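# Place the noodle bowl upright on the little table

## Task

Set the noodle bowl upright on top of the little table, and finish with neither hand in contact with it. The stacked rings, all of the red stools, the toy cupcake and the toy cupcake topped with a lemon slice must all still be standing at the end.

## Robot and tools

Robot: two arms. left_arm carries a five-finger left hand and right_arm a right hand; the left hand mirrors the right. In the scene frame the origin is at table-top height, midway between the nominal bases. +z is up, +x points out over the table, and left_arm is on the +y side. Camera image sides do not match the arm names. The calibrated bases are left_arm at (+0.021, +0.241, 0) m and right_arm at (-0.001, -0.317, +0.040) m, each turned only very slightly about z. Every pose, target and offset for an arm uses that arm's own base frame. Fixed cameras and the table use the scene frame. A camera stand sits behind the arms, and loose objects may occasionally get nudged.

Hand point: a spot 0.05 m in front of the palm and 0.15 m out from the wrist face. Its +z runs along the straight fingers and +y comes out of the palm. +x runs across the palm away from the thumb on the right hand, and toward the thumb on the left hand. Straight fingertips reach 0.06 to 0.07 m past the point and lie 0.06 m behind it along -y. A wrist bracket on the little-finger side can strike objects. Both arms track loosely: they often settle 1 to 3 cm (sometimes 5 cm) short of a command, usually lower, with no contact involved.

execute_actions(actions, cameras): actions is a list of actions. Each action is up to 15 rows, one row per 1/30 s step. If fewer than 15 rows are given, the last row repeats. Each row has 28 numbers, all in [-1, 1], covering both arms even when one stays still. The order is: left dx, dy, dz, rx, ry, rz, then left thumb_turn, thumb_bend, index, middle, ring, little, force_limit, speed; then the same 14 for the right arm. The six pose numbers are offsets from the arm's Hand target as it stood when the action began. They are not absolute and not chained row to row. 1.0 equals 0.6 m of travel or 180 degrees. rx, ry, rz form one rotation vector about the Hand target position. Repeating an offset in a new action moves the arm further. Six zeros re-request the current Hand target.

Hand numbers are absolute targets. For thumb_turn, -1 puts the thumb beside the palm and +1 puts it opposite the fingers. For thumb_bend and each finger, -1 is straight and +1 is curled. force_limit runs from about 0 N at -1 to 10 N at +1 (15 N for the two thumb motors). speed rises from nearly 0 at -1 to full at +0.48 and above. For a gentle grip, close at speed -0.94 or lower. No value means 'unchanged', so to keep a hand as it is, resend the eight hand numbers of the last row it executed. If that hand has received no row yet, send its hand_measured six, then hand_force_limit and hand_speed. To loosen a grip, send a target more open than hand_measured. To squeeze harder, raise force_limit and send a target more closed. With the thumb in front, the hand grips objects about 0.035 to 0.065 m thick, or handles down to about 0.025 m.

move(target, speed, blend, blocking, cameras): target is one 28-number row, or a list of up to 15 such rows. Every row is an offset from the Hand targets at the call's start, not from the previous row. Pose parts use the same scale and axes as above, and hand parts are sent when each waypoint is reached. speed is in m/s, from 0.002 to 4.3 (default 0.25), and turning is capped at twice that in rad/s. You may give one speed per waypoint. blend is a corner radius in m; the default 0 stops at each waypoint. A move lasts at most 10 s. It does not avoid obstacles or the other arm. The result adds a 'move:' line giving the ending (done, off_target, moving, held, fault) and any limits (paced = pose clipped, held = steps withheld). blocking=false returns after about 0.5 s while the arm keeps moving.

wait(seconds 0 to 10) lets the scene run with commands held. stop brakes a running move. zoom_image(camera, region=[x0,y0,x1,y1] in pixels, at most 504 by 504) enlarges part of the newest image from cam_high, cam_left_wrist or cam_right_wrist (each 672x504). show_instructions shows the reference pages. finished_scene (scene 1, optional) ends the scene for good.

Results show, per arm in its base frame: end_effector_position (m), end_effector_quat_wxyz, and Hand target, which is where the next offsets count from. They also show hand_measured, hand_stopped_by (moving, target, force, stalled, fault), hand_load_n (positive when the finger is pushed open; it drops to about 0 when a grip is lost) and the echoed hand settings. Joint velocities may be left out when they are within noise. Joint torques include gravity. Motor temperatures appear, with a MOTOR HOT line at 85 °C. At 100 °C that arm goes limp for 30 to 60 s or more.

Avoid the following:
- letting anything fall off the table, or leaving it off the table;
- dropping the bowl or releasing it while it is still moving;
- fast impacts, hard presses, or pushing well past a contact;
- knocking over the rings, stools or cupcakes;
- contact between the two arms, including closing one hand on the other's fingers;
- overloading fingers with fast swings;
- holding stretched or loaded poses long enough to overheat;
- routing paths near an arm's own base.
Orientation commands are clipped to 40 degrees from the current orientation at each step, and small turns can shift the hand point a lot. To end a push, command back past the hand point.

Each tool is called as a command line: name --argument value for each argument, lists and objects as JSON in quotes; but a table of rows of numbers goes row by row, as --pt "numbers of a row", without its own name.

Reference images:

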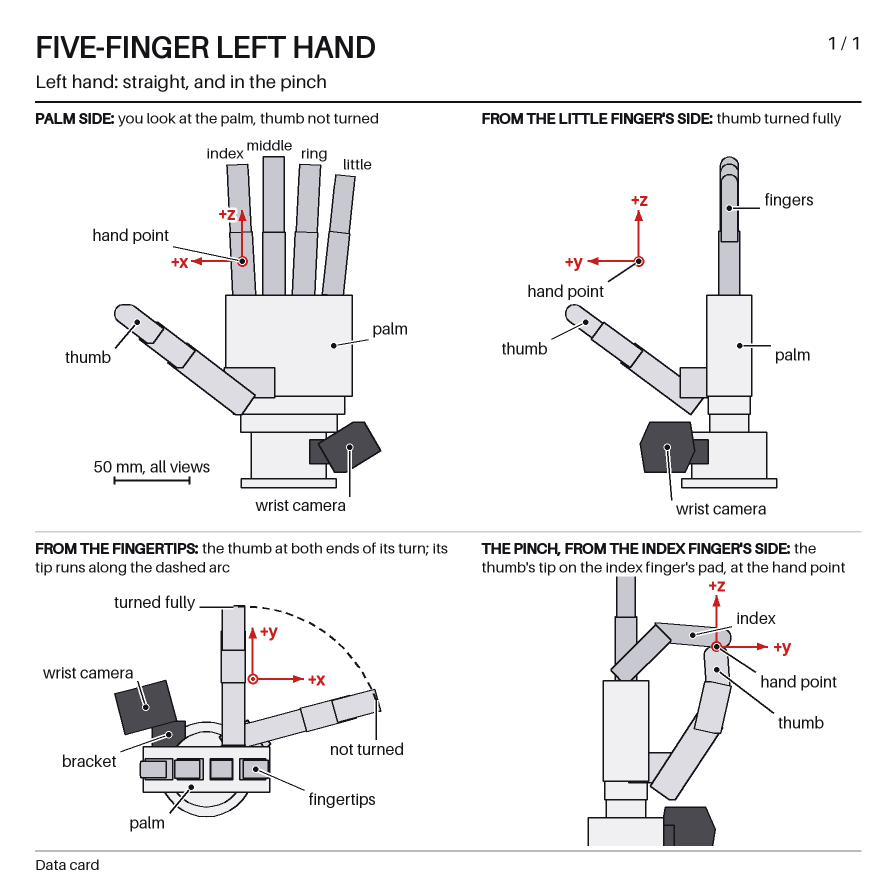

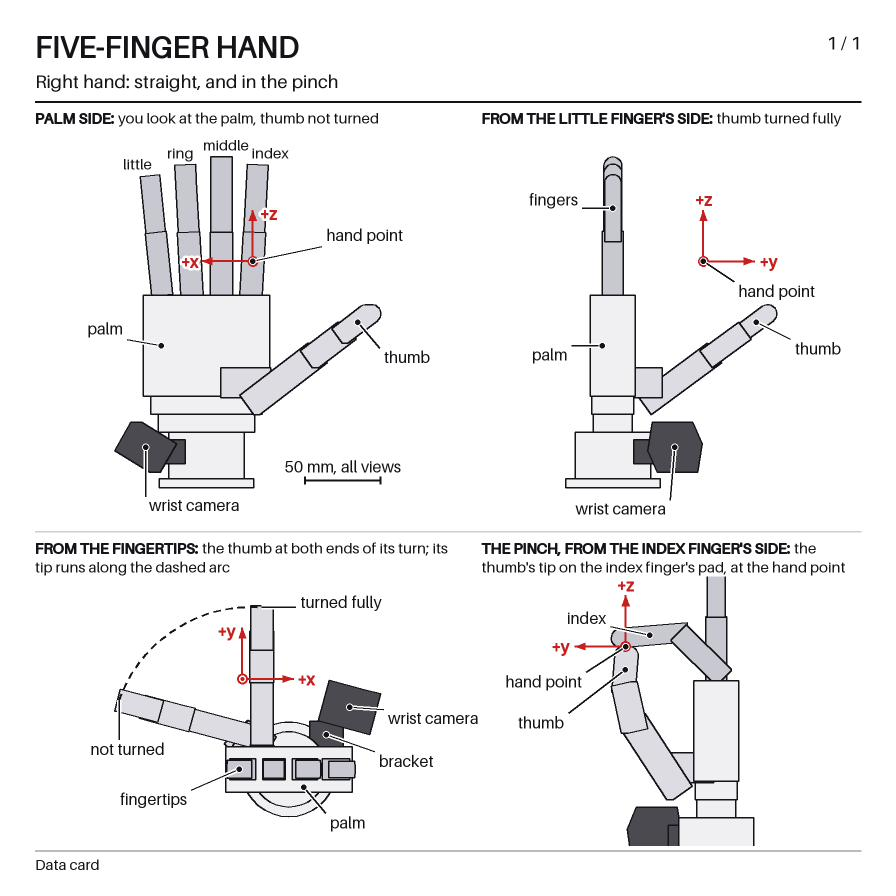

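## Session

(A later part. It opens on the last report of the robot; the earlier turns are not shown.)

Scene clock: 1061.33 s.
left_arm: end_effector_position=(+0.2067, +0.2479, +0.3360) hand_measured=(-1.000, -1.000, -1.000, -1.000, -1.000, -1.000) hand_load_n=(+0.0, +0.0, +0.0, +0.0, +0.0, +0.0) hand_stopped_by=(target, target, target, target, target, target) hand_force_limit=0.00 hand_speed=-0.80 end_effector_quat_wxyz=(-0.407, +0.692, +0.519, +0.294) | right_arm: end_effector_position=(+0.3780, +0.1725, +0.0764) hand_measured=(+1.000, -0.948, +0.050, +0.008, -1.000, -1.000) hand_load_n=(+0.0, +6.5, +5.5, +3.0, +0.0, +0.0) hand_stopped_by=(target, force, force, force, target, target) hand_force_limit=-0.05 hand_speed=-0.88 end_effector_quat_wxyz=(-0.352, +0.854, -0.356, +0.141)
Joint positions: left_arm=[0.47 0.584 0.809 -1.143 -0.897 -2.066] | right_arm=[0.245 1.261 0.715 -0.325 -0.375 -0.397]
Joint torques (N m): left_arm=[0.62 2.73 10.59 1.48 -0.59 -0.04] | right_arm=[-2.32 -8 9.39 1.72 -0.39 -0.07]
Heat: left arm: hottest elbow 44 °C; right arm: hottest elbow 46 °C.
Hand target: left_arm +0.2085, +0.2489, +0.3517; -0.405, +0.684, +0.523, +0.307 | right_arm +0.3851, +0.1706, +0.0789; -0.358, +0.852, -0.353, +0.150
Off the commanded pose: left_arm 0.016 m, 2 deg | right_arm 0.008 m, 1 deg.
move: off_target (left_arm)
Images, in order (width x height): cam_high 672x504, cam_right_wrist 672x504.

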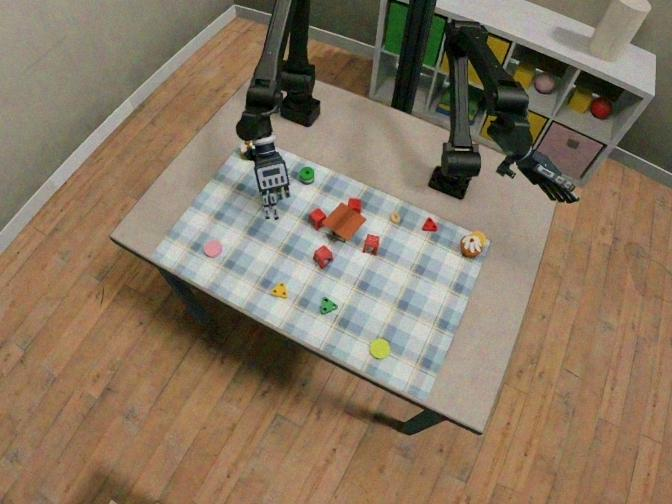

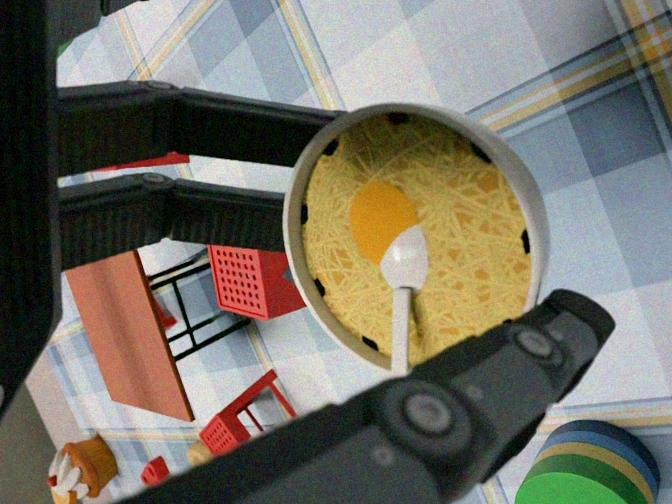

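zoom_image --camera "cam_right_wrist" --region '[60, 200, 320, 440]'

zoom_image --camera "cam_high" --region '[300, 185, 390, 265]'

Scaled by 1.938.

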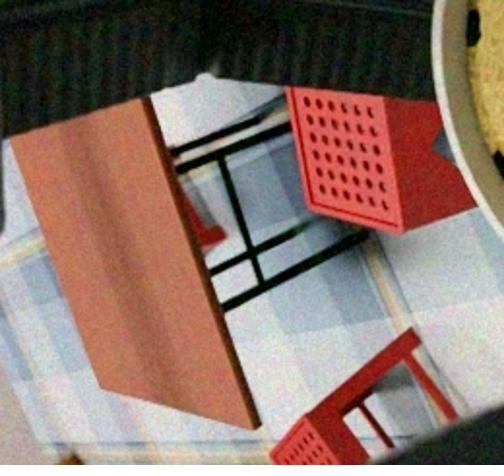

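Scaled by 5.600.

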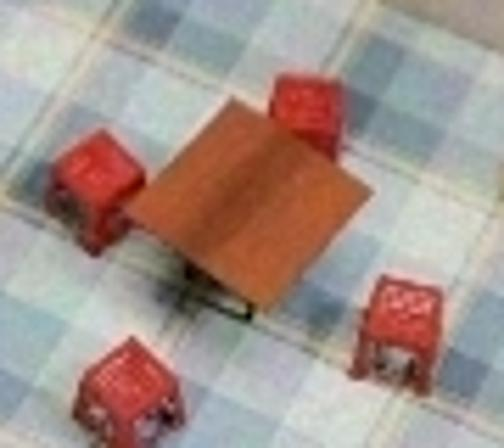

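move --target '[0,0,0,0,0,0,-1,-1,-1,-1,-1,-1,0,-0.8,0,0,-0.105,0.0,0.0,0,1,-0.84,0.15,0.15,-1,-1,-0.05,-0.88]' --speed 0.06 --cameras '["cam_right_wrist"]'

Scene clock: 1116.13 s.
left_arm: end_effector_position=(+0.2067, +0.2479, +0.3360) hand_measured=(-1.000, -1.000, -1.000, -1.000, -1.000, -1.000) hand_load_n=(+0.0, +0.0, +0.0, +0.0, +0.0, +0.0) hand_stopped_by=(target, target, target, target, target, target) hand_force_limit=0.00 hand_speed=-0.80 end_effector_quat_wxyz=(-0.407, +0.692, +0.519, +0.294) | right_arm: end_effector_position=(+0.3787, +0.1726, +0.0143) hand_measured=(+1.000, -0.948, +0.050, +0.008, -1.000, -1.000) hand_load_n=(-0.5, +6.5, +5.5, +3.5, +0.0, +0.0) hand_stopped_by=(target, force, force, force, target, target) hand_force_limit=-0.05 hand_speed=-0.88 end_effector_quat_wxyz=(-0.353, +0.854, -0.356, +0.142)
Joint positions: left_arm=[0.47 0.584 0.809 -1.143 -0.897 -2.066] | right_arm=[0.245 1.393 0.63 -0.106 -0.375 -0.397]
Joint torques (N m): left_arm=[0.09 2.96 10.59 1.65 -0.61 -0.03] | right_arm=[-1.67 -8.18 7.97 1.62 -0.44 -0.05]
Heat: left arm: hottest elbow 44 °C; right arm: hottest elbow 44 °C.
Hand target: left_arm +0.2085, +0.2489, +0.3517; -0.405, +0.684, +0.523, +0.307 | right_arm +0.3850, +0.1705, +0.0159; -0.358, +0.852, -0.353, +0.150
Off the commanded pose: left_arm 0.016 m, 2 deg | right_arm 0.007 m, 1 deg.
move: off_target (left_arm)
Images, in order (width x height): cam_right_wrist 672x504.

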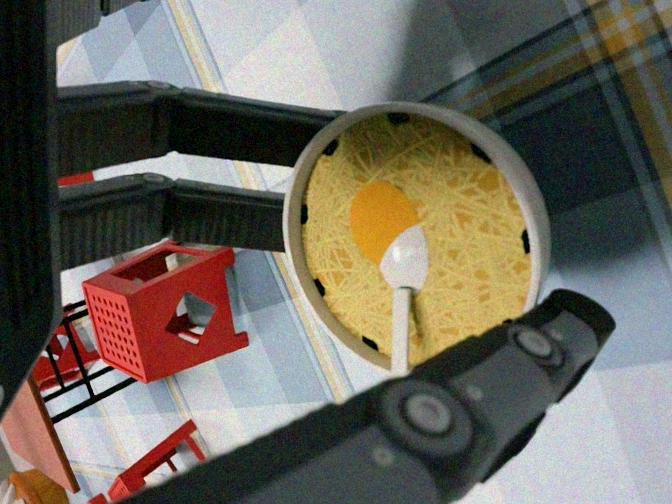

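move --target '[0,0,0,0,0,0,-1,-1,-1,-1,-1,-1,0,-0.8,0,0,-0.018,0.0,0.0,0,1,-0.84,0.15,0.15,-1,-1,-0.05,-0.88]' --speed 0.04 --cameras '["cam_right_wrist"]'

Scene clock: 1122.03 s.
left_arm: end_effector_position=(+0.2067, +0.2479, +0.3360) hand_measured=(-1.000, -1.000, -1.000, -1.000, -1.000, -1.000) hand_load_n=(+0.0, +0.0, +0.0, +0.0, +0.0, +0.0) hand_stopped_by=(target, target, target, target, target, target) hand_force_limit=0.00 hand_speed=-0.80 end_effector_quat_wxyz=(-0.407, +0.692, +0.519, +0.294) | right_arm: end_effector_position=(+0.3793, +0.1728, +0.0042) hand_measured=(+1.000, -0.948, +0.050, +0.008, -1.000, -1.000) hand_load_n=(+0.0, +6.5, +5.5, +3.0, +0.0, +0.0) hand_stopped_by=(target, force, force, force, target, target) hand_force_limit=-0.05 hand_speed=-0.88 end_effector_quat_wxyz=(-0.353, +0.854, -0.356, +0.143)
Joint positions: left_arm=[0.47 0.584 0.809 -1.143 -0.897 -2.066] | right_arm=[0.245 1.42 0.619 -0.067 -0.375 -0.397]
Joint torques (N m): left_arm=[0.09 2.96 10.66 1.58 -0.62 -0.03] | right_arm=[-1.67 -8.64 7.76 1.52 -0.44 -0.1]
Heat: left arm: hottest elbow 44 °C; right arm: hottest elbow 43 °C.
Hand target: left_arm +0.2085, +0.2489, +0.3517; -0.405, +0.684, +0.523, +0.307 | right_arm +0.3852, +0.1706, +0.0052; -0.358, +0.852, -0.352, +0.150
Off the commanded pose: left_arm 0.016 m, 2 deg | right_arm 0.006 m, 1 deg.
move: off_target (left_arm)
Images, in order (width x height): cam_right_wrist 672x504.

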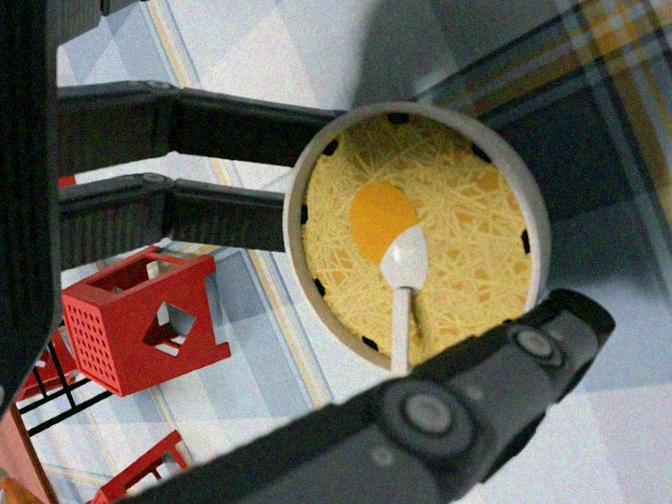

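move --target '[0,0,0,0,0,0,-1,-1,-1,-1,-1,-1,0,-0.8,0,0,-0.008,0.0,0.0,0,1,-0.84,0.15,0.15,-1,-1,-0.05,-0.88]' --speed 0.03 --cameras '["cam_right_wrist"]'

Scene clock: 1129.63 s.
left_arm: end_effector_position=(+0.2067, +0.2479, +0.3360) hand_measured=(-1.000, -1.000, -1.000, -1.000, -1.000, -1.000) hand_load_n=(+0.0, +0.0, +0.0, +0.0, +0.5, +0.0) hand_stopped_by=(target, target, target, target, target, target) hand_force_limit=0.00 hand_speed=-0.80 end_effector_quat_wxyz=(-0.407, +0.692, +0.519, +0.294) | right_arm: end_effector_position=(+0.3801, +0.1732, +0.0007) hand_measured=(+1.000, -0.948, +0.050, +0.008, -1.000, -1.000) hand_load_n=(-0.5, +6.5, +5.5, +3.0, +0.0, +0.0) hand_stopped_by=(target, force, force, force, target, target) hand_force_limit=-0.05 hand_speed=-0.88 end_effector_quat_wxyz=(-0.354, +0.853, -0.355, +0.143)
Joint positions: left_arm=[0.47 0.584 0.809 -1.143 -0.897 -2.066] | right_arm=[0.245 1.431 0.615 -0.049 -0.376 -0.397]
Joint torques (N m): left_arm=[0.56 3.08 10.66 1.57 -0.6 -0.03] | right_arm=[-1.67 -8.7 7.38 1.69 -0.36 -0.11]
Heat: left arm: hottest elbow 44 °C; right arm: hottest elbow 43 °C.
Hand target: left_arm +0.2085, +0.2489, +0.3517; -0.405, +0.684, +0.523, +0.307 | right_arm +0.3851, +0.1706, +0.0003; -0.358, +0.852, -0.352, +0.150
Off the commanded pose: left_arm 0.016 m, 2 deg | right_arm 0.006 m, 1 deg.
move: off_target (left_arm)
Images, in order (width x height): cam_right_wrist 672x504.

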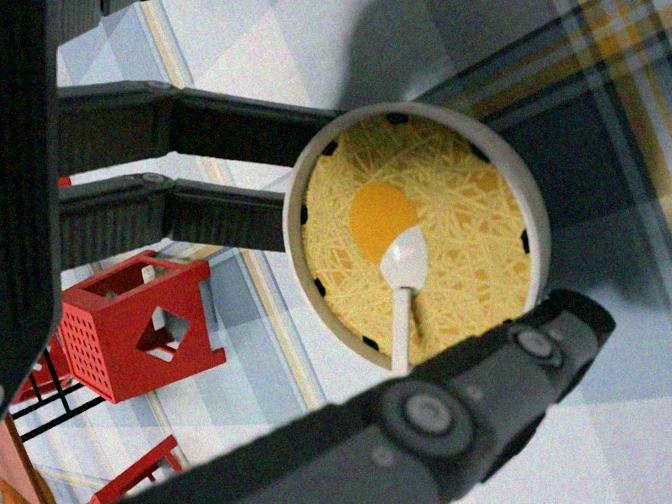

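move --target '[0,0,0,0,0,0,-1,-1,-1,-1,-1,-1,0,-0.8,0,0,-0.008,0.0,0.0,0,1,-0.84,0.15,0.15,-1,-1,-0.05,-0.88]' --speed 0.03 --cameras '["cam_right_wrist"]'

Scene clock: 1136.17 s.
left_arm: end_effector_position=(+0.2067, +0.2479, +0.3360) hand_measured=(-1.000, -1.000, -1.000, -1.000, -1.000, -1.000) hand_load_n=(-0.5, +0.0, +0.0, +0.0, +0.0, +0.0) hand_stopped_by=(target, target, target, target, target, target) hand_force_limit=0.00 hand_speed=-0.80 end_effector_quat_wxyz=(-0.407, +0.692, +0.519, +0.294) | right_arm: end_effector_position=(+0.3834, +0.1742, +0.0007) hand_measured=(+1.000, -0.948, +0.050, +0.008, -1.000, -1.000) hand_load_n=(+0.0, +7.0, +5.0, +2.5, +0.0, +0.0) hand_stopped_by=(target, force, force, force, target, target) hand_force_limit=-0.05 hand_speed=-0.88 end_effector_quat_wxyz=(-0.358, +0.852, -0.353, +0.147)
Joint positions: left_arm=[0.47 0.584 0.809 -1.143 -0.897 -2.066] | right_arm=[0.245 1.436 0.615 -0.032 -0.377 -0.397]
Joint torques (N m): left_arm=[0.62 2.08 10.56 1.51 -0.62 -0.03] | right_arm=[-1.73 -7.94 7.38 1.77 -0.3 -0.1]
Heat: left arm: hottest elbow 44 °C; right arm: hottest elbow 42 °C.
Hand target: left_arm +0.2085, +0.2489, +0.3517; -0.405, +0.684, +0.523, +0.307 | right_arm +0.3851, +0.1706, -0.0044; -0.358, +0.852, -0.352, +0.150
Off the commanded pose: left_arm 0.016 m, 2 deg | right_arm 0.007 m, 0 deg.
move: off_target (left_arm)
Images, in order (width x height): cam_right_wrist 672x504.

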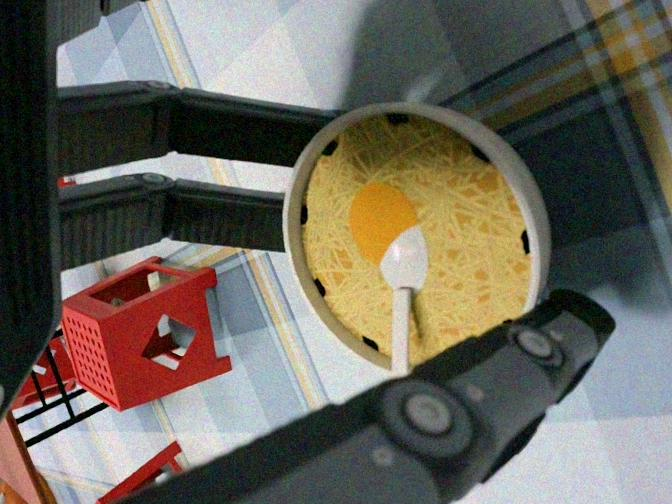

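move --target '[0,0,0,0,0,0,-1,-1,-1,-1,-1,-1,0,-0.8,0,0,0.003,0.0,0.0,0,1,-1,-0.25,-0.28,-1,-1,-0.05,-0.7]' --speed 0.03 --cameras '["cam_right_wrist"]'

Scene clock: 1142.87 s.
left_arm: end_effector_position=(+0.2067, +0.2479, +0.3360) hand_measured=(-1.000, -1.000, -1.000, -1.000, -1.000, -1.000) hand_load_n=(+0.0, -0.5, +0.0, +0.0, +0.0, +0.0) hand_stopped_by=(target, target, target, target, target, target) hand_force_limit=0.00 hand_speed=-0.80 end_effector_quat_wxyz=(-0.407, +0.692, +0.519, +0.294) | right_arm: end_effector_position=(+0.3816, +0.1716, +0.0001) hand_measured=(+1.000, -1.000, -0.250, -0.094, -1.000, -1.000) hand_load_n=(+0.0, +0.0, +0.0, -15.0, +0.0, +0.0) hand_stopped_by=(target, target, target, stalled, target, target) hand_force_limit=-0.05 hand_speed=-0.70 end_effector_quat_wxyz=(-0.358, +0.851, -0.355, +0.147)
Joint positions: left_arm=[0.47 0.584 0.809 -1.143 -0.897 -2.066] | right_arm=[0.238 1.432 0.609 -0.031 -0.381 -0.397]
Joint torques (N m): left_arm=[0.38 3.02 10.59 1.47 -0.63 -0.01] | right_arm=[-0.67 -7.65 7.83 1.36 -0.22 -0.03]
Heat: left arm: hottest elbow 44 °C; right arm: hottest elbow 42 °C.
Hand target: left_arm +0.2085, +0.2489, +0.3517; -0.405, +0.684, +0.523, +0.307 | right_arm +0.3850, +0.1706, -0.0027; -0.357, +0.852, -0.353, +0.150
Off the commanded pose: left_arm 0.016 m, 2 deg | right_arm 0.005 m, 0 deg.
move: off_target (left_arm)
Images, in order (width x height): cam_right_wrist 672x504.

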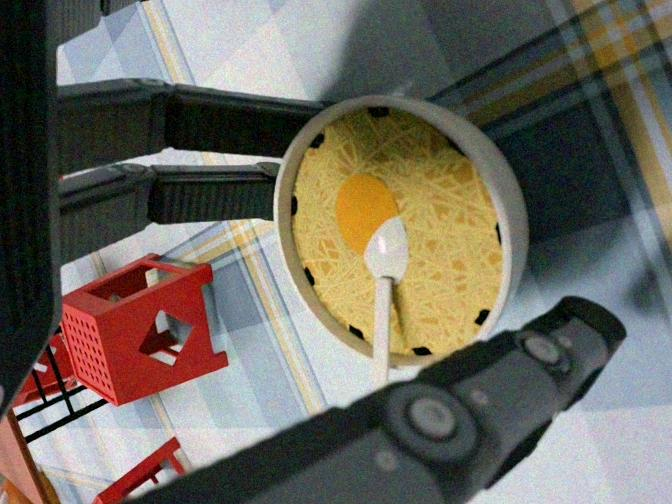

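move --pt "0 0 0 0 0 0 -1 -1 -1 -1 -1 -1 0 -0.8 0 0 0 0.0 0.0 0 1 -1 -0.25 -0.04 -1 -1 0.2 -0.7" --pt "0 0 0 0 0 0 -1 -1 -1 -1 -1 -1 0 -0.8 0.01 0.01 0.05 0.0 0.0 0 1 -1 -0.25 -0.04 -1 -1 0.2 -0.7" --speed 0.06 --cameras '["cam_right_wrist"]'

Scene clock: 1156.13 s.
left_arm: end_effector_position=(+0.2067, +0.2479, +0.3360) hand_measured=(-1.000, -1.000, -1.000, -1.000, -1.000, -1.000) hand_load_n=(+0.0, +0.0, +0.0, +0.0, +0.0, +0.0) hand_stopped_by=(target, target, target, target, target, target) hand_force_limit=0.00 hand_speed=-0.80 end_effector_quat_wxyz=(-0.407, +0.692, +0.519, +0.294) | right_arm: end_effector_position=(+0.3655, +0.1669, +0.0021) hand_measured=(+1.000, -1.000, -0.250, -0.040, -1.000, -1.000) hand_load_n=(+0.0, +0.0, +0.0, +0.0, +0.0, +0.0) hand_stopped_by=(target, target, target, target, target, target) hand_force_limit=0.20 hand_speed=-0.70 end_effector_quat_wxyz=(-0.341, +0.857, -0.365, +0.127)
Joint positions: left_arm=[0.47 0.584 0.809 -1.143 -0.897 -2.066] | right_arm=[0.239 1.401 0.609 -0.119 -0.376 -0.397]
Joint torques (N m): left_arm=[0.5 2.73 10.5 1.48 -0.63 -0.06] | right_arm=[-0.5 -10.64 11.97 0.77 -0.11 0]
Heat: left arm: hottest elbow 44 °C; right arm: hottest elbow 41 °C.
Hand target: left_arm +0.2085, +0.2489, +0.3517; -0.405, +0.684, +0.523, +0.307 | right_arm +0.3911, +0.1765, +0.0273; -0.358, +0.852, -0.353, +0.150
Off the commanded pose: left_arm 0.016 m, 2 deg | right_arm 0.037 m, 4 deg.
move: off_target (left_arm, right_arm)
Images, in order (width x height): cam_right_wrist 672x504.

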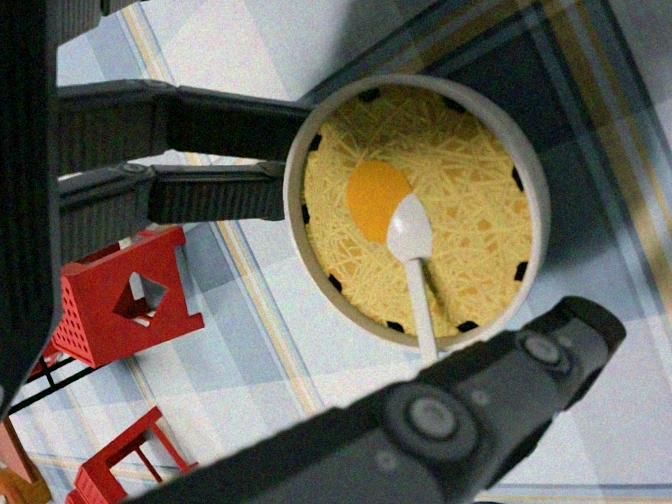

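move --pt "0 0 0 0 0 0 -1 -1 -1 -1 -1 -1 0 -0.8 0.01 0.01 0.06 0.0 0.0 0 1 -1 -0.25 -0.04 -1 -1 0.2 -0.7" --pt "0 0 0 0 0 0 -1 -1 -1 -1 -1 -1 0 -0.8 0.01 0.01 0.12 0.0 0.0 0 1 -1 -0.6 -0.6 -1 -1 0.2 -0.2" --speed 0.08 --cameras '["cam_right_wrist"]'

Scene clock: 1165.83 s.
left_arm: end_effector_position=(+0.2067, +0.2479, +0.3360) hand_measured=(-1.000, -1.000, -1.000, -1.000, -1.000, -1.000) hand_load_n=(+0.0, -0.5, +0.0, +0.0, -0.5, +0.0) hand_stopped_by=(target, target, target, target, target, target) hand_force_limit=0.00 hand_speed=-0.80 end_effector_quat_wxyz=(-0.407, +0.692, +0.519, +0.294) | right_arm: end_effector_position=(+0.3758, +0.1721, +0.0714) hand_measured=(+1.000, -1.000, -0.600, -0.600, -1.000, -1.000) hand_load_n=(+0.0, +0.0, +0.0, +0.0, -0.5, +0.0) hand_stopped_by=(target, target, target, target, target, target) hand_force_limit=0.20 hand_speed=-0.20 end_effector_quat_wxyz=(-0.340, +0.858, -0.362, +0.129)
Joint positions: left_arm=[0.47 0.584 0.809 -1.143 -0.897 -2.066] | right_arm=[0.248 1.28 0.728 -0.355 -0.369 -0.395]
Joint torques (N m): left_arm=[0.21 3.19 10.73 1.43 -0.61 -0.04] | right_arm=[0.79 -9.52 13.59 0.72 -0.15 0.12]
Heat: left arm: hottest elbow 44 °C; right arm: hottest elbow 42 °C.
Hand target: left_arm +0.2085, +0.2489, +0.3517; -0.405, +0.684, +0.523, +0.307 | right_arm +0.3971, +0.1826, +0.0993; -0.358, +0.852, -0.353, +0.150
Off the commanded pose: left_arm 0.016 m, 2 deg | right_arm 0.037 m, 3 deg.
move: off_target (left_arm, right_arm); target 2's new numbers were sent with right_arm's hand 0.036 m and 3 deg from that target
Images, in order (width x height): cam_right_wrist 672x504.

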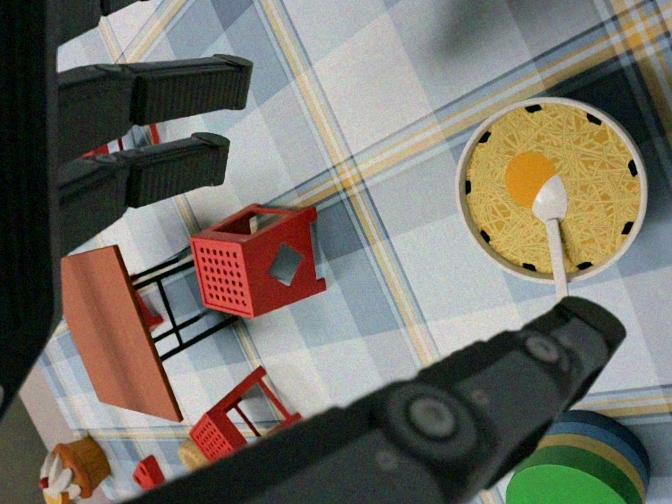

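zoom_image --camera "cam_right_wrist" --region '[60, 180, 340, 440]'

zoom_image --camera "cam_right_wrist" --region '[440, 80, 672, 310]'

Scaled by 1.800.

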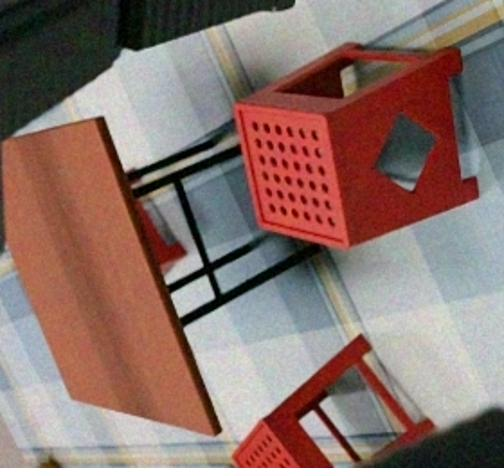

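Scaled by 2.172.

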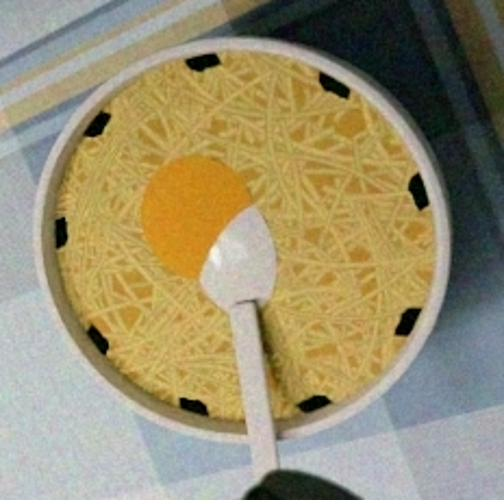

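move --target '[0,0,0,0,0,0,-1,-1,-1,-1,-1,-1,0,-0.8,-0.037,-0.041,-0.075,0.0452,-0.0452,0,1,-1,-0.6,-0.6,-1,-1,0.2,-0.2]' --speed 0.08 --cameras '["cam_right_wrist", "cam_high"]'

Scene clock: 1202.07 s.
left_arm: end_effector_position=(+0.2067, +0.2479, +0.3360) hand_measured=(-1.000, -1.000, -1.000, -1.000, -1.000, -1.000) hand_load_n=(+0.0, +0.0, +0.0, +0.0, +0.0, +0.0) hand_stopped_by=(target, target, target, target, target, target) hand_force_limit=0.00 hand_speed=-0.80 end_effector_quat_wxyz=(-0.407, +0.692, +0.519, +0.294) | right_arm: end_effector_position=(+0.3700, +0.1604, +0.0487) hand_measured=(+1.000, -1.000, -0.600, -0.600, -1.000, -1.000) hand_load_n=(+0.0, +0.0, +0.5, +0.0, +0.0, +0.0) hand_stopped_by=(target, target, target, target, target, target) hand_force_limit=0.20 hand_speed=-0.20 end_effector_quat_wxyz=(-0.434, +0.818, -0.333, +0.176)
Joint positions: left_arm=[0.47 0.584 0.809 -1.143 -0.897 -2.066] | right_arm=[0.158 1.251 0.516 0.033 -0.518 -0.395]
Joint torques (N m): left_arm=[0.32 3.31 10.7 1.65 -0.57 -0.03] | right_arm=[-1.73 -8.12 8.12 1.78 -0.44 0.12]
Heat: left arm: hottest elbow 44 °C; right arm: hottest elbow 44 °C.
Hand target: left_arm +0.2085, +0.2489, +0.3517; -0.405, +0.684, +0.523, +0.307 | right_arm +0.3749, +0.1579, +0.0543; -0.441, +0.811, -0.336, +0.184
Off the commanded pose: left_arm 0.016 m, 2 deg | right_arm 0.008 m, 1 deg.
move: off_target (left_arm)
Images, in order (width x height): cam_high 672x504, cam_right_wrist 672x504.

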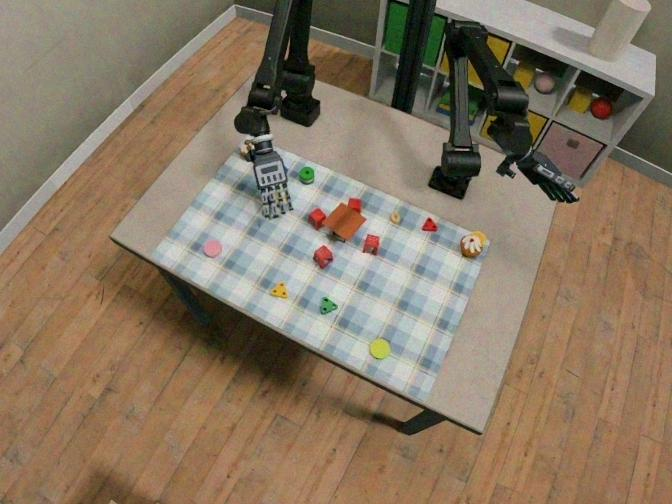

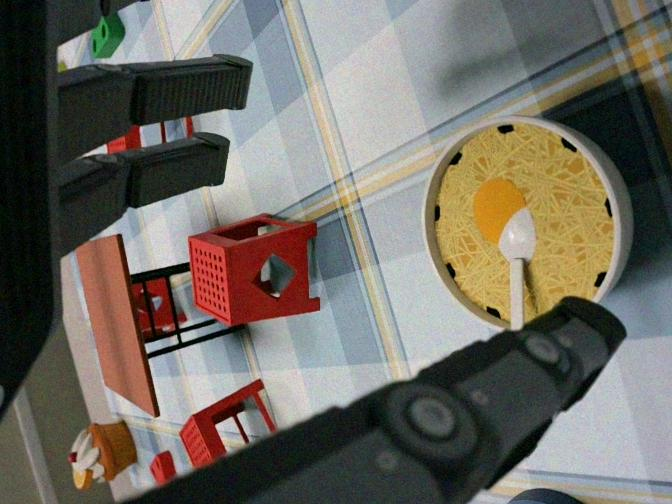

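move --target '[0,0,0,0,0,0,-1,-1,-1,-1,-1,-1,0,-0.8,-0.01,-0.01,-0.030,0.0,0.0,0,1,-1,-0.5,-0.5,-1,-1,0.2,-0.2]' --speed 0.06 --cameras '["cam_right_wrist"]'

Scene clock: 1219.67 s.
left_arm: end_effector_position=(+0.2067, +0.2479, +0.3360) hand_measured=(-1.000, -1.000, -1.000, -1.000, -1.000, -1.000) hand_load_n=(+0.0, +0.0, +0.0, +0.0, +0.0, +0.0) hand_stopped_by=(target, target, target, target, target, target) hand_force_limit=0.00 hand_speed=-0.80 end_effector_quat_wxyz=(-0.407, +0.692, +0.519, +0.294) | right_arm: end_effector_position=(+0.3645, +0.1553, +0.0361) hand_measured=(+1.000, -1.000, -0.500, -0.500, -1.000, -1.000) hand_load_n=(+0.0, +0.0, +0.0, +0.0, +0.0, +0.0) hand_stopped_by=(target, target, target, target, target, target) hand_force_limit=0.20 hand_speed=-0.20 end_effector_quat_wxyz=(-0.439, +0.814, -0.335, +0.179)
Joint positions: left_arm=[0.47 0.584 0.809 -1.143 -0.897 -2.066] | right_arm=[0.141 1.267 0.477 0.096 -0.531 -0.395]
Joint torques (N m): left_arm=[0.79 2.96 10.58 1.57 -0.61 -0.08] | right_arm=[-1.79 -5.66 7.77 1.74 -0.43 -0.03]
Heat: left arm: hottest elbow 44 °C; right arm: hottest elbow 44 °C.
Hand target: left_arm +0.2085, +0.2489, +0.3517; -0.405, +0.684, +0.523, +0.307 | right_arm +0.3688, +0.1520, +0.0362; -0.441, +0.812, -0.336, +0.184
Off the commanded pose: left_arm 0.016 m, 2 deg | right_arm 0.006 m, 1 deg.
move: off_target (left_arm)
Images, in order (width x height): cam_right_wrist 672x504.

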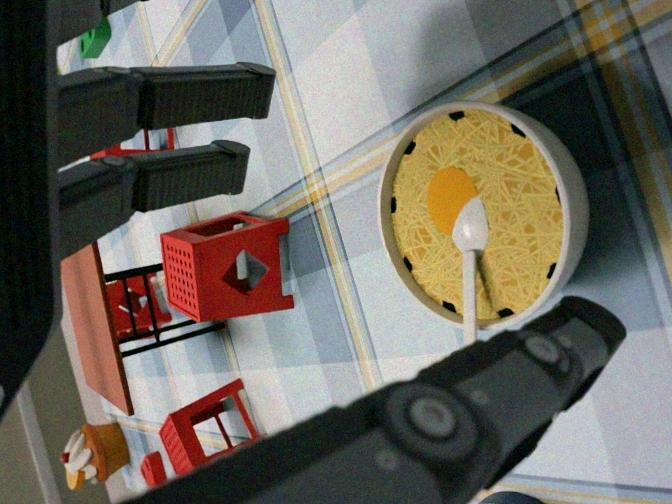

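move --target '[0,0,0,0,0,0,-1,-1,-1,-1,-1,-1,0,-0.8,-0.006,-0.006,-0.030,0.0,0.0,0,1,-1,-0.5,-0.5,-1,-1,0.2,-0.2]' --speed 0.05 --cameras '["cam_right_wrist"]'

Scene clock: 1230.80 s.
left_arm: end_effector_position=(+0.2067, +0.2479, +0.3360) hand_measured=(-1.000, -1.000, -1.000, -1.000, -1.000, -1.000) hand_load_n=(+0.0, +0.0, +0.0, +0.0, +0.0, +0.5) hand_stopped_by=(target, target, target, target, target, target) hand_force_limit=0.00 hand_speed=-0.80 end_effector_quat_wxyz=(-0.407, +0.692, +0.519, +0.294) | right_arm: end_effector_position=(+0.3612, +0.1522, +0.0187) hand_measured=(+1.000, -1.000, -0.500, -0.500, -1.000, -1.000) hand_load_n=(+0.0, +0.0, +0.0, +0.0, +0.0, +0.0) hand_stopped_by=(target, target, target, target, target, target) hand_force_limit=0.20 hand_speed=-0.20 end_effector_quat_wxyz=(-0.439, +0.813, -0.338, +0.177)
Joint positions: left_arm=[0.47 0.584 0.809 -1.143 -0.897 -2.066] | right_arm=[0.131 1.313 0.448 0.168 -0.539 -0.396]
Joint torques (N m): left_arm=[0.91 3.37 10.55 1.5 -0.6 -0.06] | right_arm=[-2.2 -5.83 7.32 1.88 -0.47 -0.09]
Heat: left arm: hottest elbow 44 °C; right arm: hottest elbow 44 °C.
Hand target: left_arm +0.2085, +0.2489, +0.3517; -0.405, +0.684, +0.523, +0.307 | right_arm +0.3653, +0.1484, +0.0183; -0.441, +0.812, -0.336, +0.184
Off the commanded pose: left_arm 0.016 m, 2 deg | right_arm 0.006 m, 1 deg.
move: off_target (left_arm)
Images, in order (width x height): cam_right_wrist 672x504.

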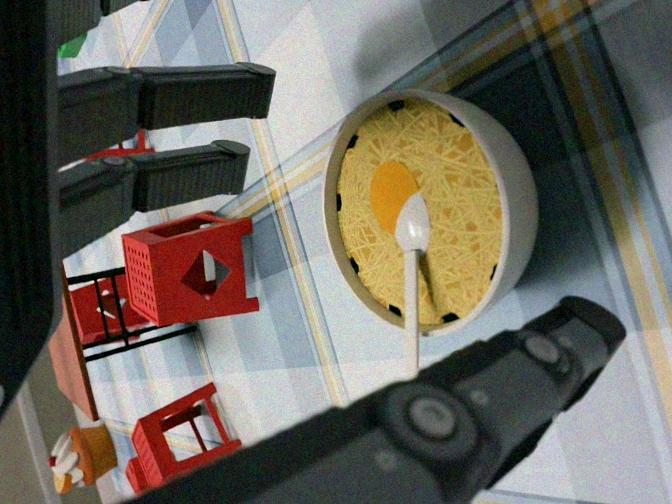

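move --target '[0,0,0,0,0,0,-1,-1,-1,-1,-1,-1,0,-0.8,-0.001,-0.001,-0.014,0.0,0.0,0,1,-1,-0.5,-0.5,-1,-1,0.2,-0.2]' --speed 0.04 --cameras '["cam_right_wrist"]'

Scene clock: 1240.83 s.
left_arm: end_effector_position=(+0.2067, +0.2479, +0.3360) hand_measured=(-1.000, -1.000, -1.000, -1.000, -1.000, -1.000) hand_load_n=(+0.0, +0.0, +0.0, +0.0, +0.0, +0.0) hand_stopped_by=(target, target, target, target, target, target) hand_force_limit=0.00 hand_speed=-0.80 end_effector_quat_wxyz=(-0.407, +0.692, +0.519, +0.294) | right_arm: end_effector_position=(+0.3608, +0.1516, +0.0105) hand_measured=(+1.000, -1.000, -0.500, -0.500, -1.000, -1.000) hand_load_n=(+0.0, +0.0, +0.0, +0.0, +0.0, +0.0) hand_stopped_by=(target, target, target, target, target, target) hand_force_limit=0.20 hand_speed=-0.20 end_effector_quat_wxyz=(-0.440, +0.813, -0.338, +0.178)
Joint positions: left_arm=[0.47 0.584 0.809 -1.143 -0.897 -2.066] | right_arm=[0.129 1.34 0.438 0.205 -0.541 -0.397]
Joint torques (N m): left_arm=[0.67 3.02 10.52 1.52 -0.61 -0.04] | right_arm=[-2.14 -6.53 6.95 1.74 -0.5 -0.12]
Heat: left arm: hottest elbow 44 °C; right arm: hottest elbow 43 °C.
Hand target: left_arm +0.2085, +0.2489, +0.3517; -0.405, +0.684, +0.523, +0.307 | right_arm +0.3646, +0.1477, +0.0098; -0.441, +0.811, -0.336, +0.184
Off the commanded pose: left_arm 0.016 m, 2 deg | right_arm 0.005 m, 1 deg.
move: off_target (left_arm)
Images, in order (width x height): cam_right_wrist 672x504.

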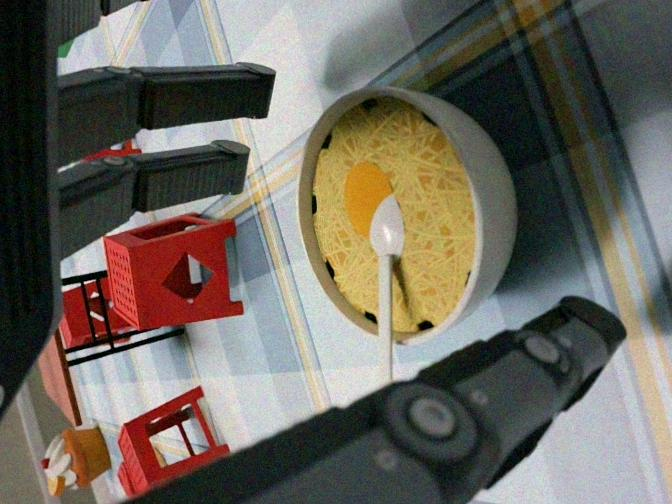

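move --target '[0,0,0,0,0,0,-1,-1,-1,-1,-1,-1,0,-0.8,0,0,0,0.0,0.0,0,1,-0.9,0.2,0.2,-1,-1,-0.2,-0.85]' --speed 0.04 --cameras '["cam_right_wrist"]'

Scene clock: 1248.97 s.
left_arm: end_effector_position=(+0.2067, +0.2479, +0.3360) hand_measured=(-1.000, -1.000, -1.000, -1.000, -1.000, -1.000) hand_load_n=(-0.5, +0.0, +0.0, +0.0, +0.0, +0.0) hand_stopped_by=(target, target, target, target, target, target) hand_force_limit=0.00 hand_speed=-0.80 end_effector_quat_wxyz=(-0.407, +0.692, +0.519, +0.294) | right_arm: end_effector_position=(+0.3610, +0.1516, +0.0106) hand_measured=(+1.000, -0.902, +0.010, -0.032, -1.000, -1.000) hand_load_n=(-0.5, +9.5, +8.0, +4.0, +0.0, +0.0) hand_stopped_by=(target, target, force, force, target, target) hand_force_limit=-0.20 hand_speed=-0.85 end_effector_quat_wxyz=(-0.440, +0.813, -0.338, +0.178)
Joint positions: left_arm=[0.47 0.584 0.809 -1.143 -0.897 -2.066] | right_arm=[0.129 1.34 0.438 0.206 -0.541 -0.397]
Joint torques (N m): left_arm=[0.38 3.31 10.59 1.5 -0.58 -0.04] | right_arm=[-1.9 -7 7.13 1.84 -0.41 -0.08]
Heat: left arm: hottest elbow 44 °C; right arm: hottest elbow 43 °C.
Hand target: left_arm +0.2085, +0.2489, +0.3517; -0.405, +0.684, +0.523, +0.307 | right_arm +0.3646, +0.1478, +0.0098; -0.441, +0.812, -0.336, +0.184
Off the commanded pose: left_arm 0.016 m, 2 deg | right_arm 0.005 m, 1 deg.
move: off_target (left_arm)
Images, in order (width x height): cam_right_wrist 672x504.

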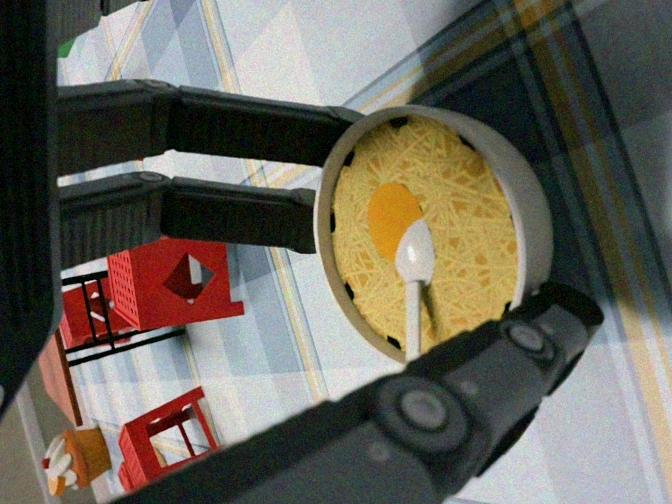

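zoom_image --camera "cam_right_wrist" --region '[290, 80, 620, 400]'

Scaled by 1.527.

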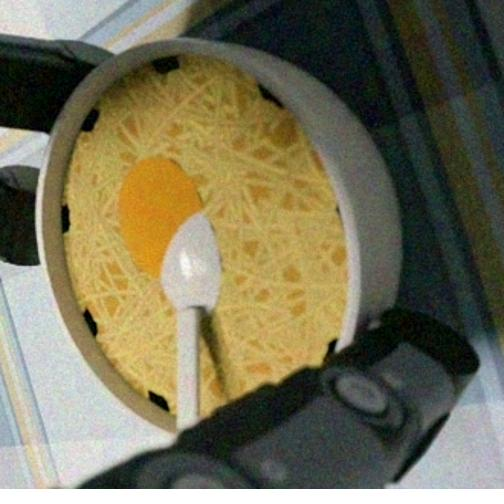

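move --pt "0 0 0 0 0 0 -1 -1 -1 -1 -1 -1 0 -0.8 0 0 0 0.0 0.0 0 1 -0.98 -0.3 -0.3 -1 -1 -0.2 -0.8" --pt "0 0 0 0 0 0 -1 -1 -1 -1 -1 -1 0 -0.8 0 0 0 0.0 0.0 0 1 -0.74 -0.3 -0.3 -1 -1 0 -0.85" --speed 0.04 --cameras '["cam_right_wrist"]'

Scene clock: 1279.03 s.
left_arm: end_effector_position=(+0.2067, +0.2479, +0.3360) hand_measured=(-1.000, -1.000, -1.000, -1.000, -1.000, -1.000) hand_load_n=(-0.5, +0.0, +0.0, +0.0, +0.0, +0.0) hand_stopped_by=(target, target, target, target, target, target) hand_force_limit=0.00 hand_speed=-0.80 end_effector_quat_wxyz=(-0.407, +0.692, +0.519, +0.294) | right_arm: end_effector_position=(+0.3610, +0.1515, +0.0106) hand_measured=(+1.000, -0.740, -0.300, -0.300, -1.000, -1.000) hand_load_n=(+0.5, +0.5, +0.0, +0.0, +0.0, -0.5) hand_stopped_by=(target, target, target, target, target, target) hand_force_limit=0.00 hand_speed=-0.85 end_effector_quat_wxyz=(-0.440, +0.813, -0.338, +0.178)
Joint positions: left_arm=[0.47 0.584 0.809 -1.143 -0.897 -2.066] | right_arm=[0.129 1.34 0.438 0.206 -0.541 -0.397]
Joint torques (N m): left_arm=[0.21 2.84 10.66 1.57 -0.61 -0.05] | right_arm=[-2.08 -6.36 6.94 1.66 -0.44 -0.08]
Heat: left arm: hottest elbow 44 °C; right arm: hottest elbow 42 °C.
Hand target: left_arm +0.2085, +0.2489, +0.3517; -0.405, +0.684, +0.523, +0.307 | right_arm +0.3646, +0.1477, +0.0098; -0.441, +0.812, -0.336, +0.184
Off the commanded pose: left_arm 0.016 m, 2 deg | right_arm 0.005 m, 1 deg.
move: off_target (left_arm)
Images, in order (width x height): cam_right_wrist 672x504.

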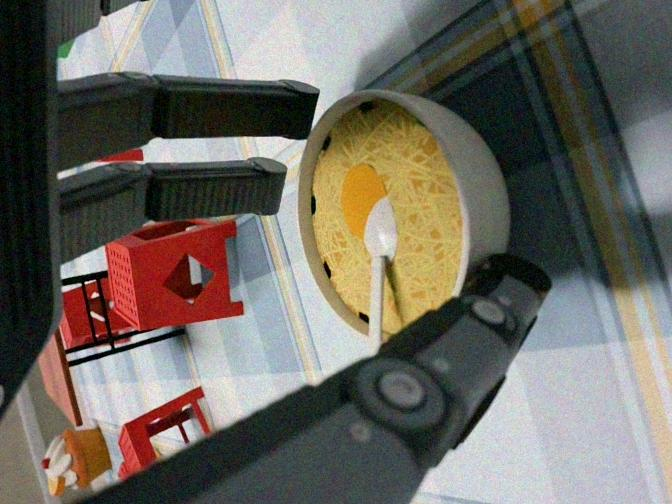

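move --target '[0,0,0,0,0,0,-1,-1,-1,-1,-1,-1,0,-0.8,0,0,0,0.0,0.0,0,1,-0.74,0.21,0.21,-1,-1,-0.6,-0.94]' --speed 0.04 --cameras '["cam_right_wrist"]'

zoom_image --camera "cam_right_wrist" --region '[290, 80, 620, 400]'

Scene clock: 1290.47 s.
left_arm: end_effector_position=(+0.2067, +0.2479, +0.3360) hand_measured=(-1.000, -1.000, -1.000, -1.000, -1.000, -1.000) hand_load_n=(+0.0, +0.0, +0.0, +0.0, +0.0, +0.0) hand_stopped_by=(target, target, target, target, target, target) hand_force_limit=0.00 hand_speed=-0.80 end_effector_quat_wxyz=(-0.407, +0.692, +0.519, +0.294) | right_arm: end_effector_position=(+0.3610, +0.1515, +0.0106) hand_measured=(+1.000, -0.742, -0.132, -0.154, -1.000, -1.000) hand_load_n=(+0.0, +4.0, +3.5, +1.0, +0.0, +0.0) hand_stopped_by=(target, target, force, force, target, target) hand_force_limit=-0.60 hand_speed=-0.94 end_effector_quat_wxyz=(-0.440, +0.813, -0.338, +0.178)
Joint positions: left_arm=[0.47 0.584 0.809 -1.143 -0.897 -2.066] | right_arm=[0.129 1.34 0.438 0.206 -0.541 -0.397]
Joint torques (N m): left_arm=[-0.26 3.02 10.59 1.62 -0.65 -0.03] | right_arm=[-1.61 -6.12 6.93 1.85 -0.42 -0.1]
Heat: left arm: hottest elbow 45 °C; right arm: hottest elbow 42 °C.
Hand target: left_arm +0.2085, +0.2489, +0.3517; -0.405, +0.684, +0.523, +0.307 | right_arm +0.3646, +0.1477, +0.0099; -0.441, +0.811, -0.336, +0.184
Off the commanded pose: left_arm 0.016 m, 2 deg | right_arm 0.005 m, 1 deg.
move: off_target (left_arm)
Images, in order (width x height): cam_right_wrist 672x504.

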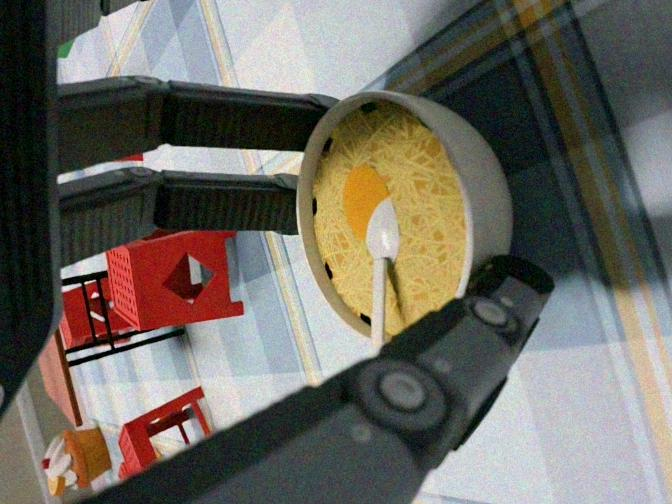

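Scaled by 1.527.

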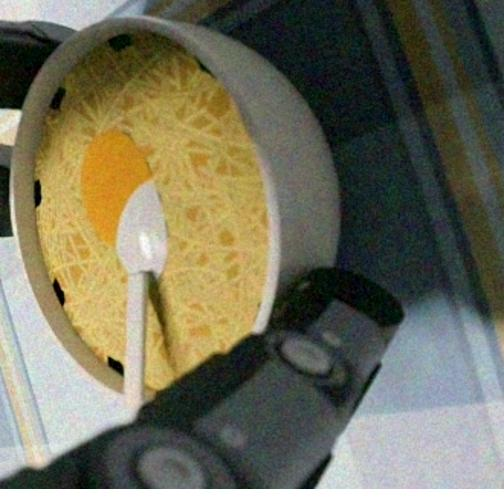

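move --target '[0,0,0,0,0,0,-1,-1,-1,-1,-1,-1,0,-0.8,0,0,0,0.0,0.0,0,1,-0.74,0.21,0.23,-1,-1,-0.45,-0.92]' --speed 0.04 --cameras '["cam_right_wrist"]'

Scene clock: 1296.63 s.
left_arm: end_effector_position=(+0.2067, +0.2479, +0.3360) hand_measured=(-1.000, -1.000, -1.000, -1.000, -1.000, -1.000) hand_load_n=(+0.0, +0.0, +0.0, +0.0, +0.0, +0.5) hand_stopped_by=(target, target, target, target, target, target) hand_force_limit=0.00 hand_speed=-0.80 end_effector_quat_wxyz=(-0.407, +0.692, +0.519, +0.294) | right_arm: end_effector_position=(+0.3610, +0.1515, +0.0106) hand_measured=(+1.000, -0.742, -0.132, -0.148, -1.000, -1.000) hand_load_n=(+0.5, +4.5, +2.5, +3.5, +0.0, +0.0) hand_stopped_by=(target, target, force, force, target, target) hand_force_limit=-0.45 hand_speed=-0.92 end_effector_quat_wxyz=(-0.440, +0.813, -0.338, +0.178)
Joint positions: left_arm=[0.47 0.584 0.809 -1.143 -0.897 -2.066] | right_arm=[0.129 1.34 0.438 0.206 -0.541 -0.397]
Joint torques (N m): left_arm=[0.03 2.73 10.65 1.61 -0.59 -0.03] | right_arm=[-1.73 -6.12 7.06 1.88 -0.44 -0.11]
Heat: left arm: hottest elbow 45 °C; right arm: hottest elbow 41 °C.
Hand target: left_arm +0.2085, +0.2489, +0.3517; -0.405, +0.684, +0.523, +0.307 | right_arm +0.3646, +0.1477, +0.0099; -0.441, +0.811, -0.336, +0.184
Off the commanded pose: left_arm 0.016 m, 2 deg | right_arm 0.005 m, 1 deg.
move: off_target (left_arm)
Images, in order (width x height): cam_right_wrist 672x504.

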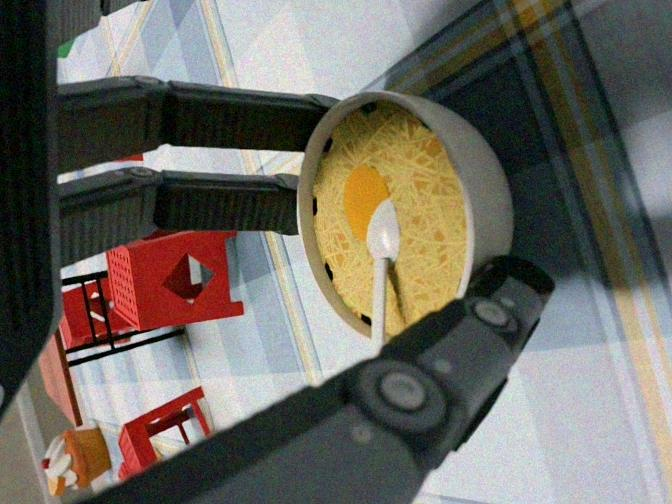

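move --target '[0,0,0,0,0,0,-1,-1,-1,-1,-1,-1,0,-0.8,0.02,0.02,0.18,0.0,0.0,0,1,-0.74,0.21,0.23,-1,-1,-0.45,-0.92]' --speed 0.12 --cameras '["cam_right_wrist"]'

Scene clock: 1304.30 s.
left_arm: end_effector_position=(+0.2067, +0.2479, +0.3360) hand_measured=(-1.000, -1.000, -1.000, -1.000, -1.000, -1.000) hand_load_n=(+0.0, +0.0, +0.0, +0.0, +0.0, +0.0) hand_stopped_by=(target, target, target, target, target, target) hand_force_limit=0.00 hand_speed=-0.80 end_effector_quat_wxyz=(-0.407, +0.692, +0.519, +0.294) | right_arm: end_effector_position=(+0.3537, +0.1518, +0.0864) hand_measured=(+1.000, -0.742, -0.132, -0.148, -1.000, -1.000) hand_load_n=(+0.0, +5.0, +2.5, +3.5, -0.5, +0.0) hand_stopped_by=(target, target, force, force, target, target) hand_force_limit=-0.45 hand_speed=-0.92 end_effector_quat_wxyz=(-0.425, +0.819, -0.350, +0.162)
Joint positions: left_arm=[0.47 0.584 0.809 -1.143 -0.897 -2.066] | right_arm=[0.139 1.116 0.557 -0.184 -0.523 -0.391]
Joint torques (N m): left_arm=[0.44 2.43 10.62 1.63 -0.61 -0.05] | right_arm=[-0.5 -7.65 14.26 1.05 -0.21 0.13]
Heat: left arm: hottest elbow 45 °C; right arm: hottest elbow 41 °C.
Hand target: left_arm +0.2085, +0.2489, +0.3517; -0.405, +0.684, +0.523, +0.307 | right_arm +0.3767, +0.1598, +0.1180; -0.441, +0.811, -0.336, +0.184
Off the commanded pose: left_arm 0.016 m, 2 deg | right_arm 0.040 m, 4 deg.
move: off_target (left_arm, right_arm)
Images, in order (width x height): cam_right_wrist 672x504.

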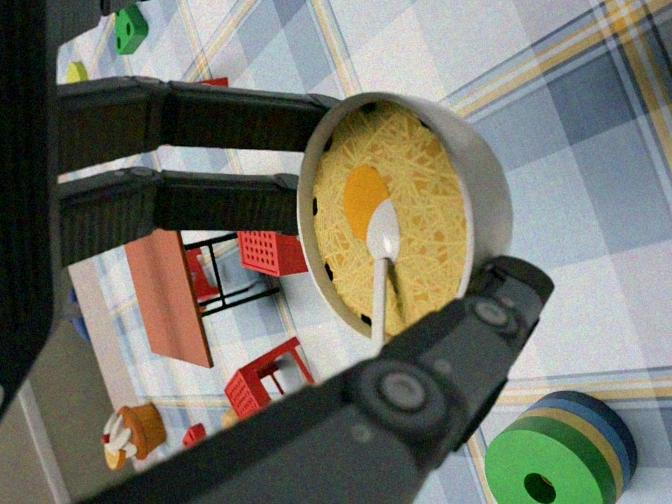

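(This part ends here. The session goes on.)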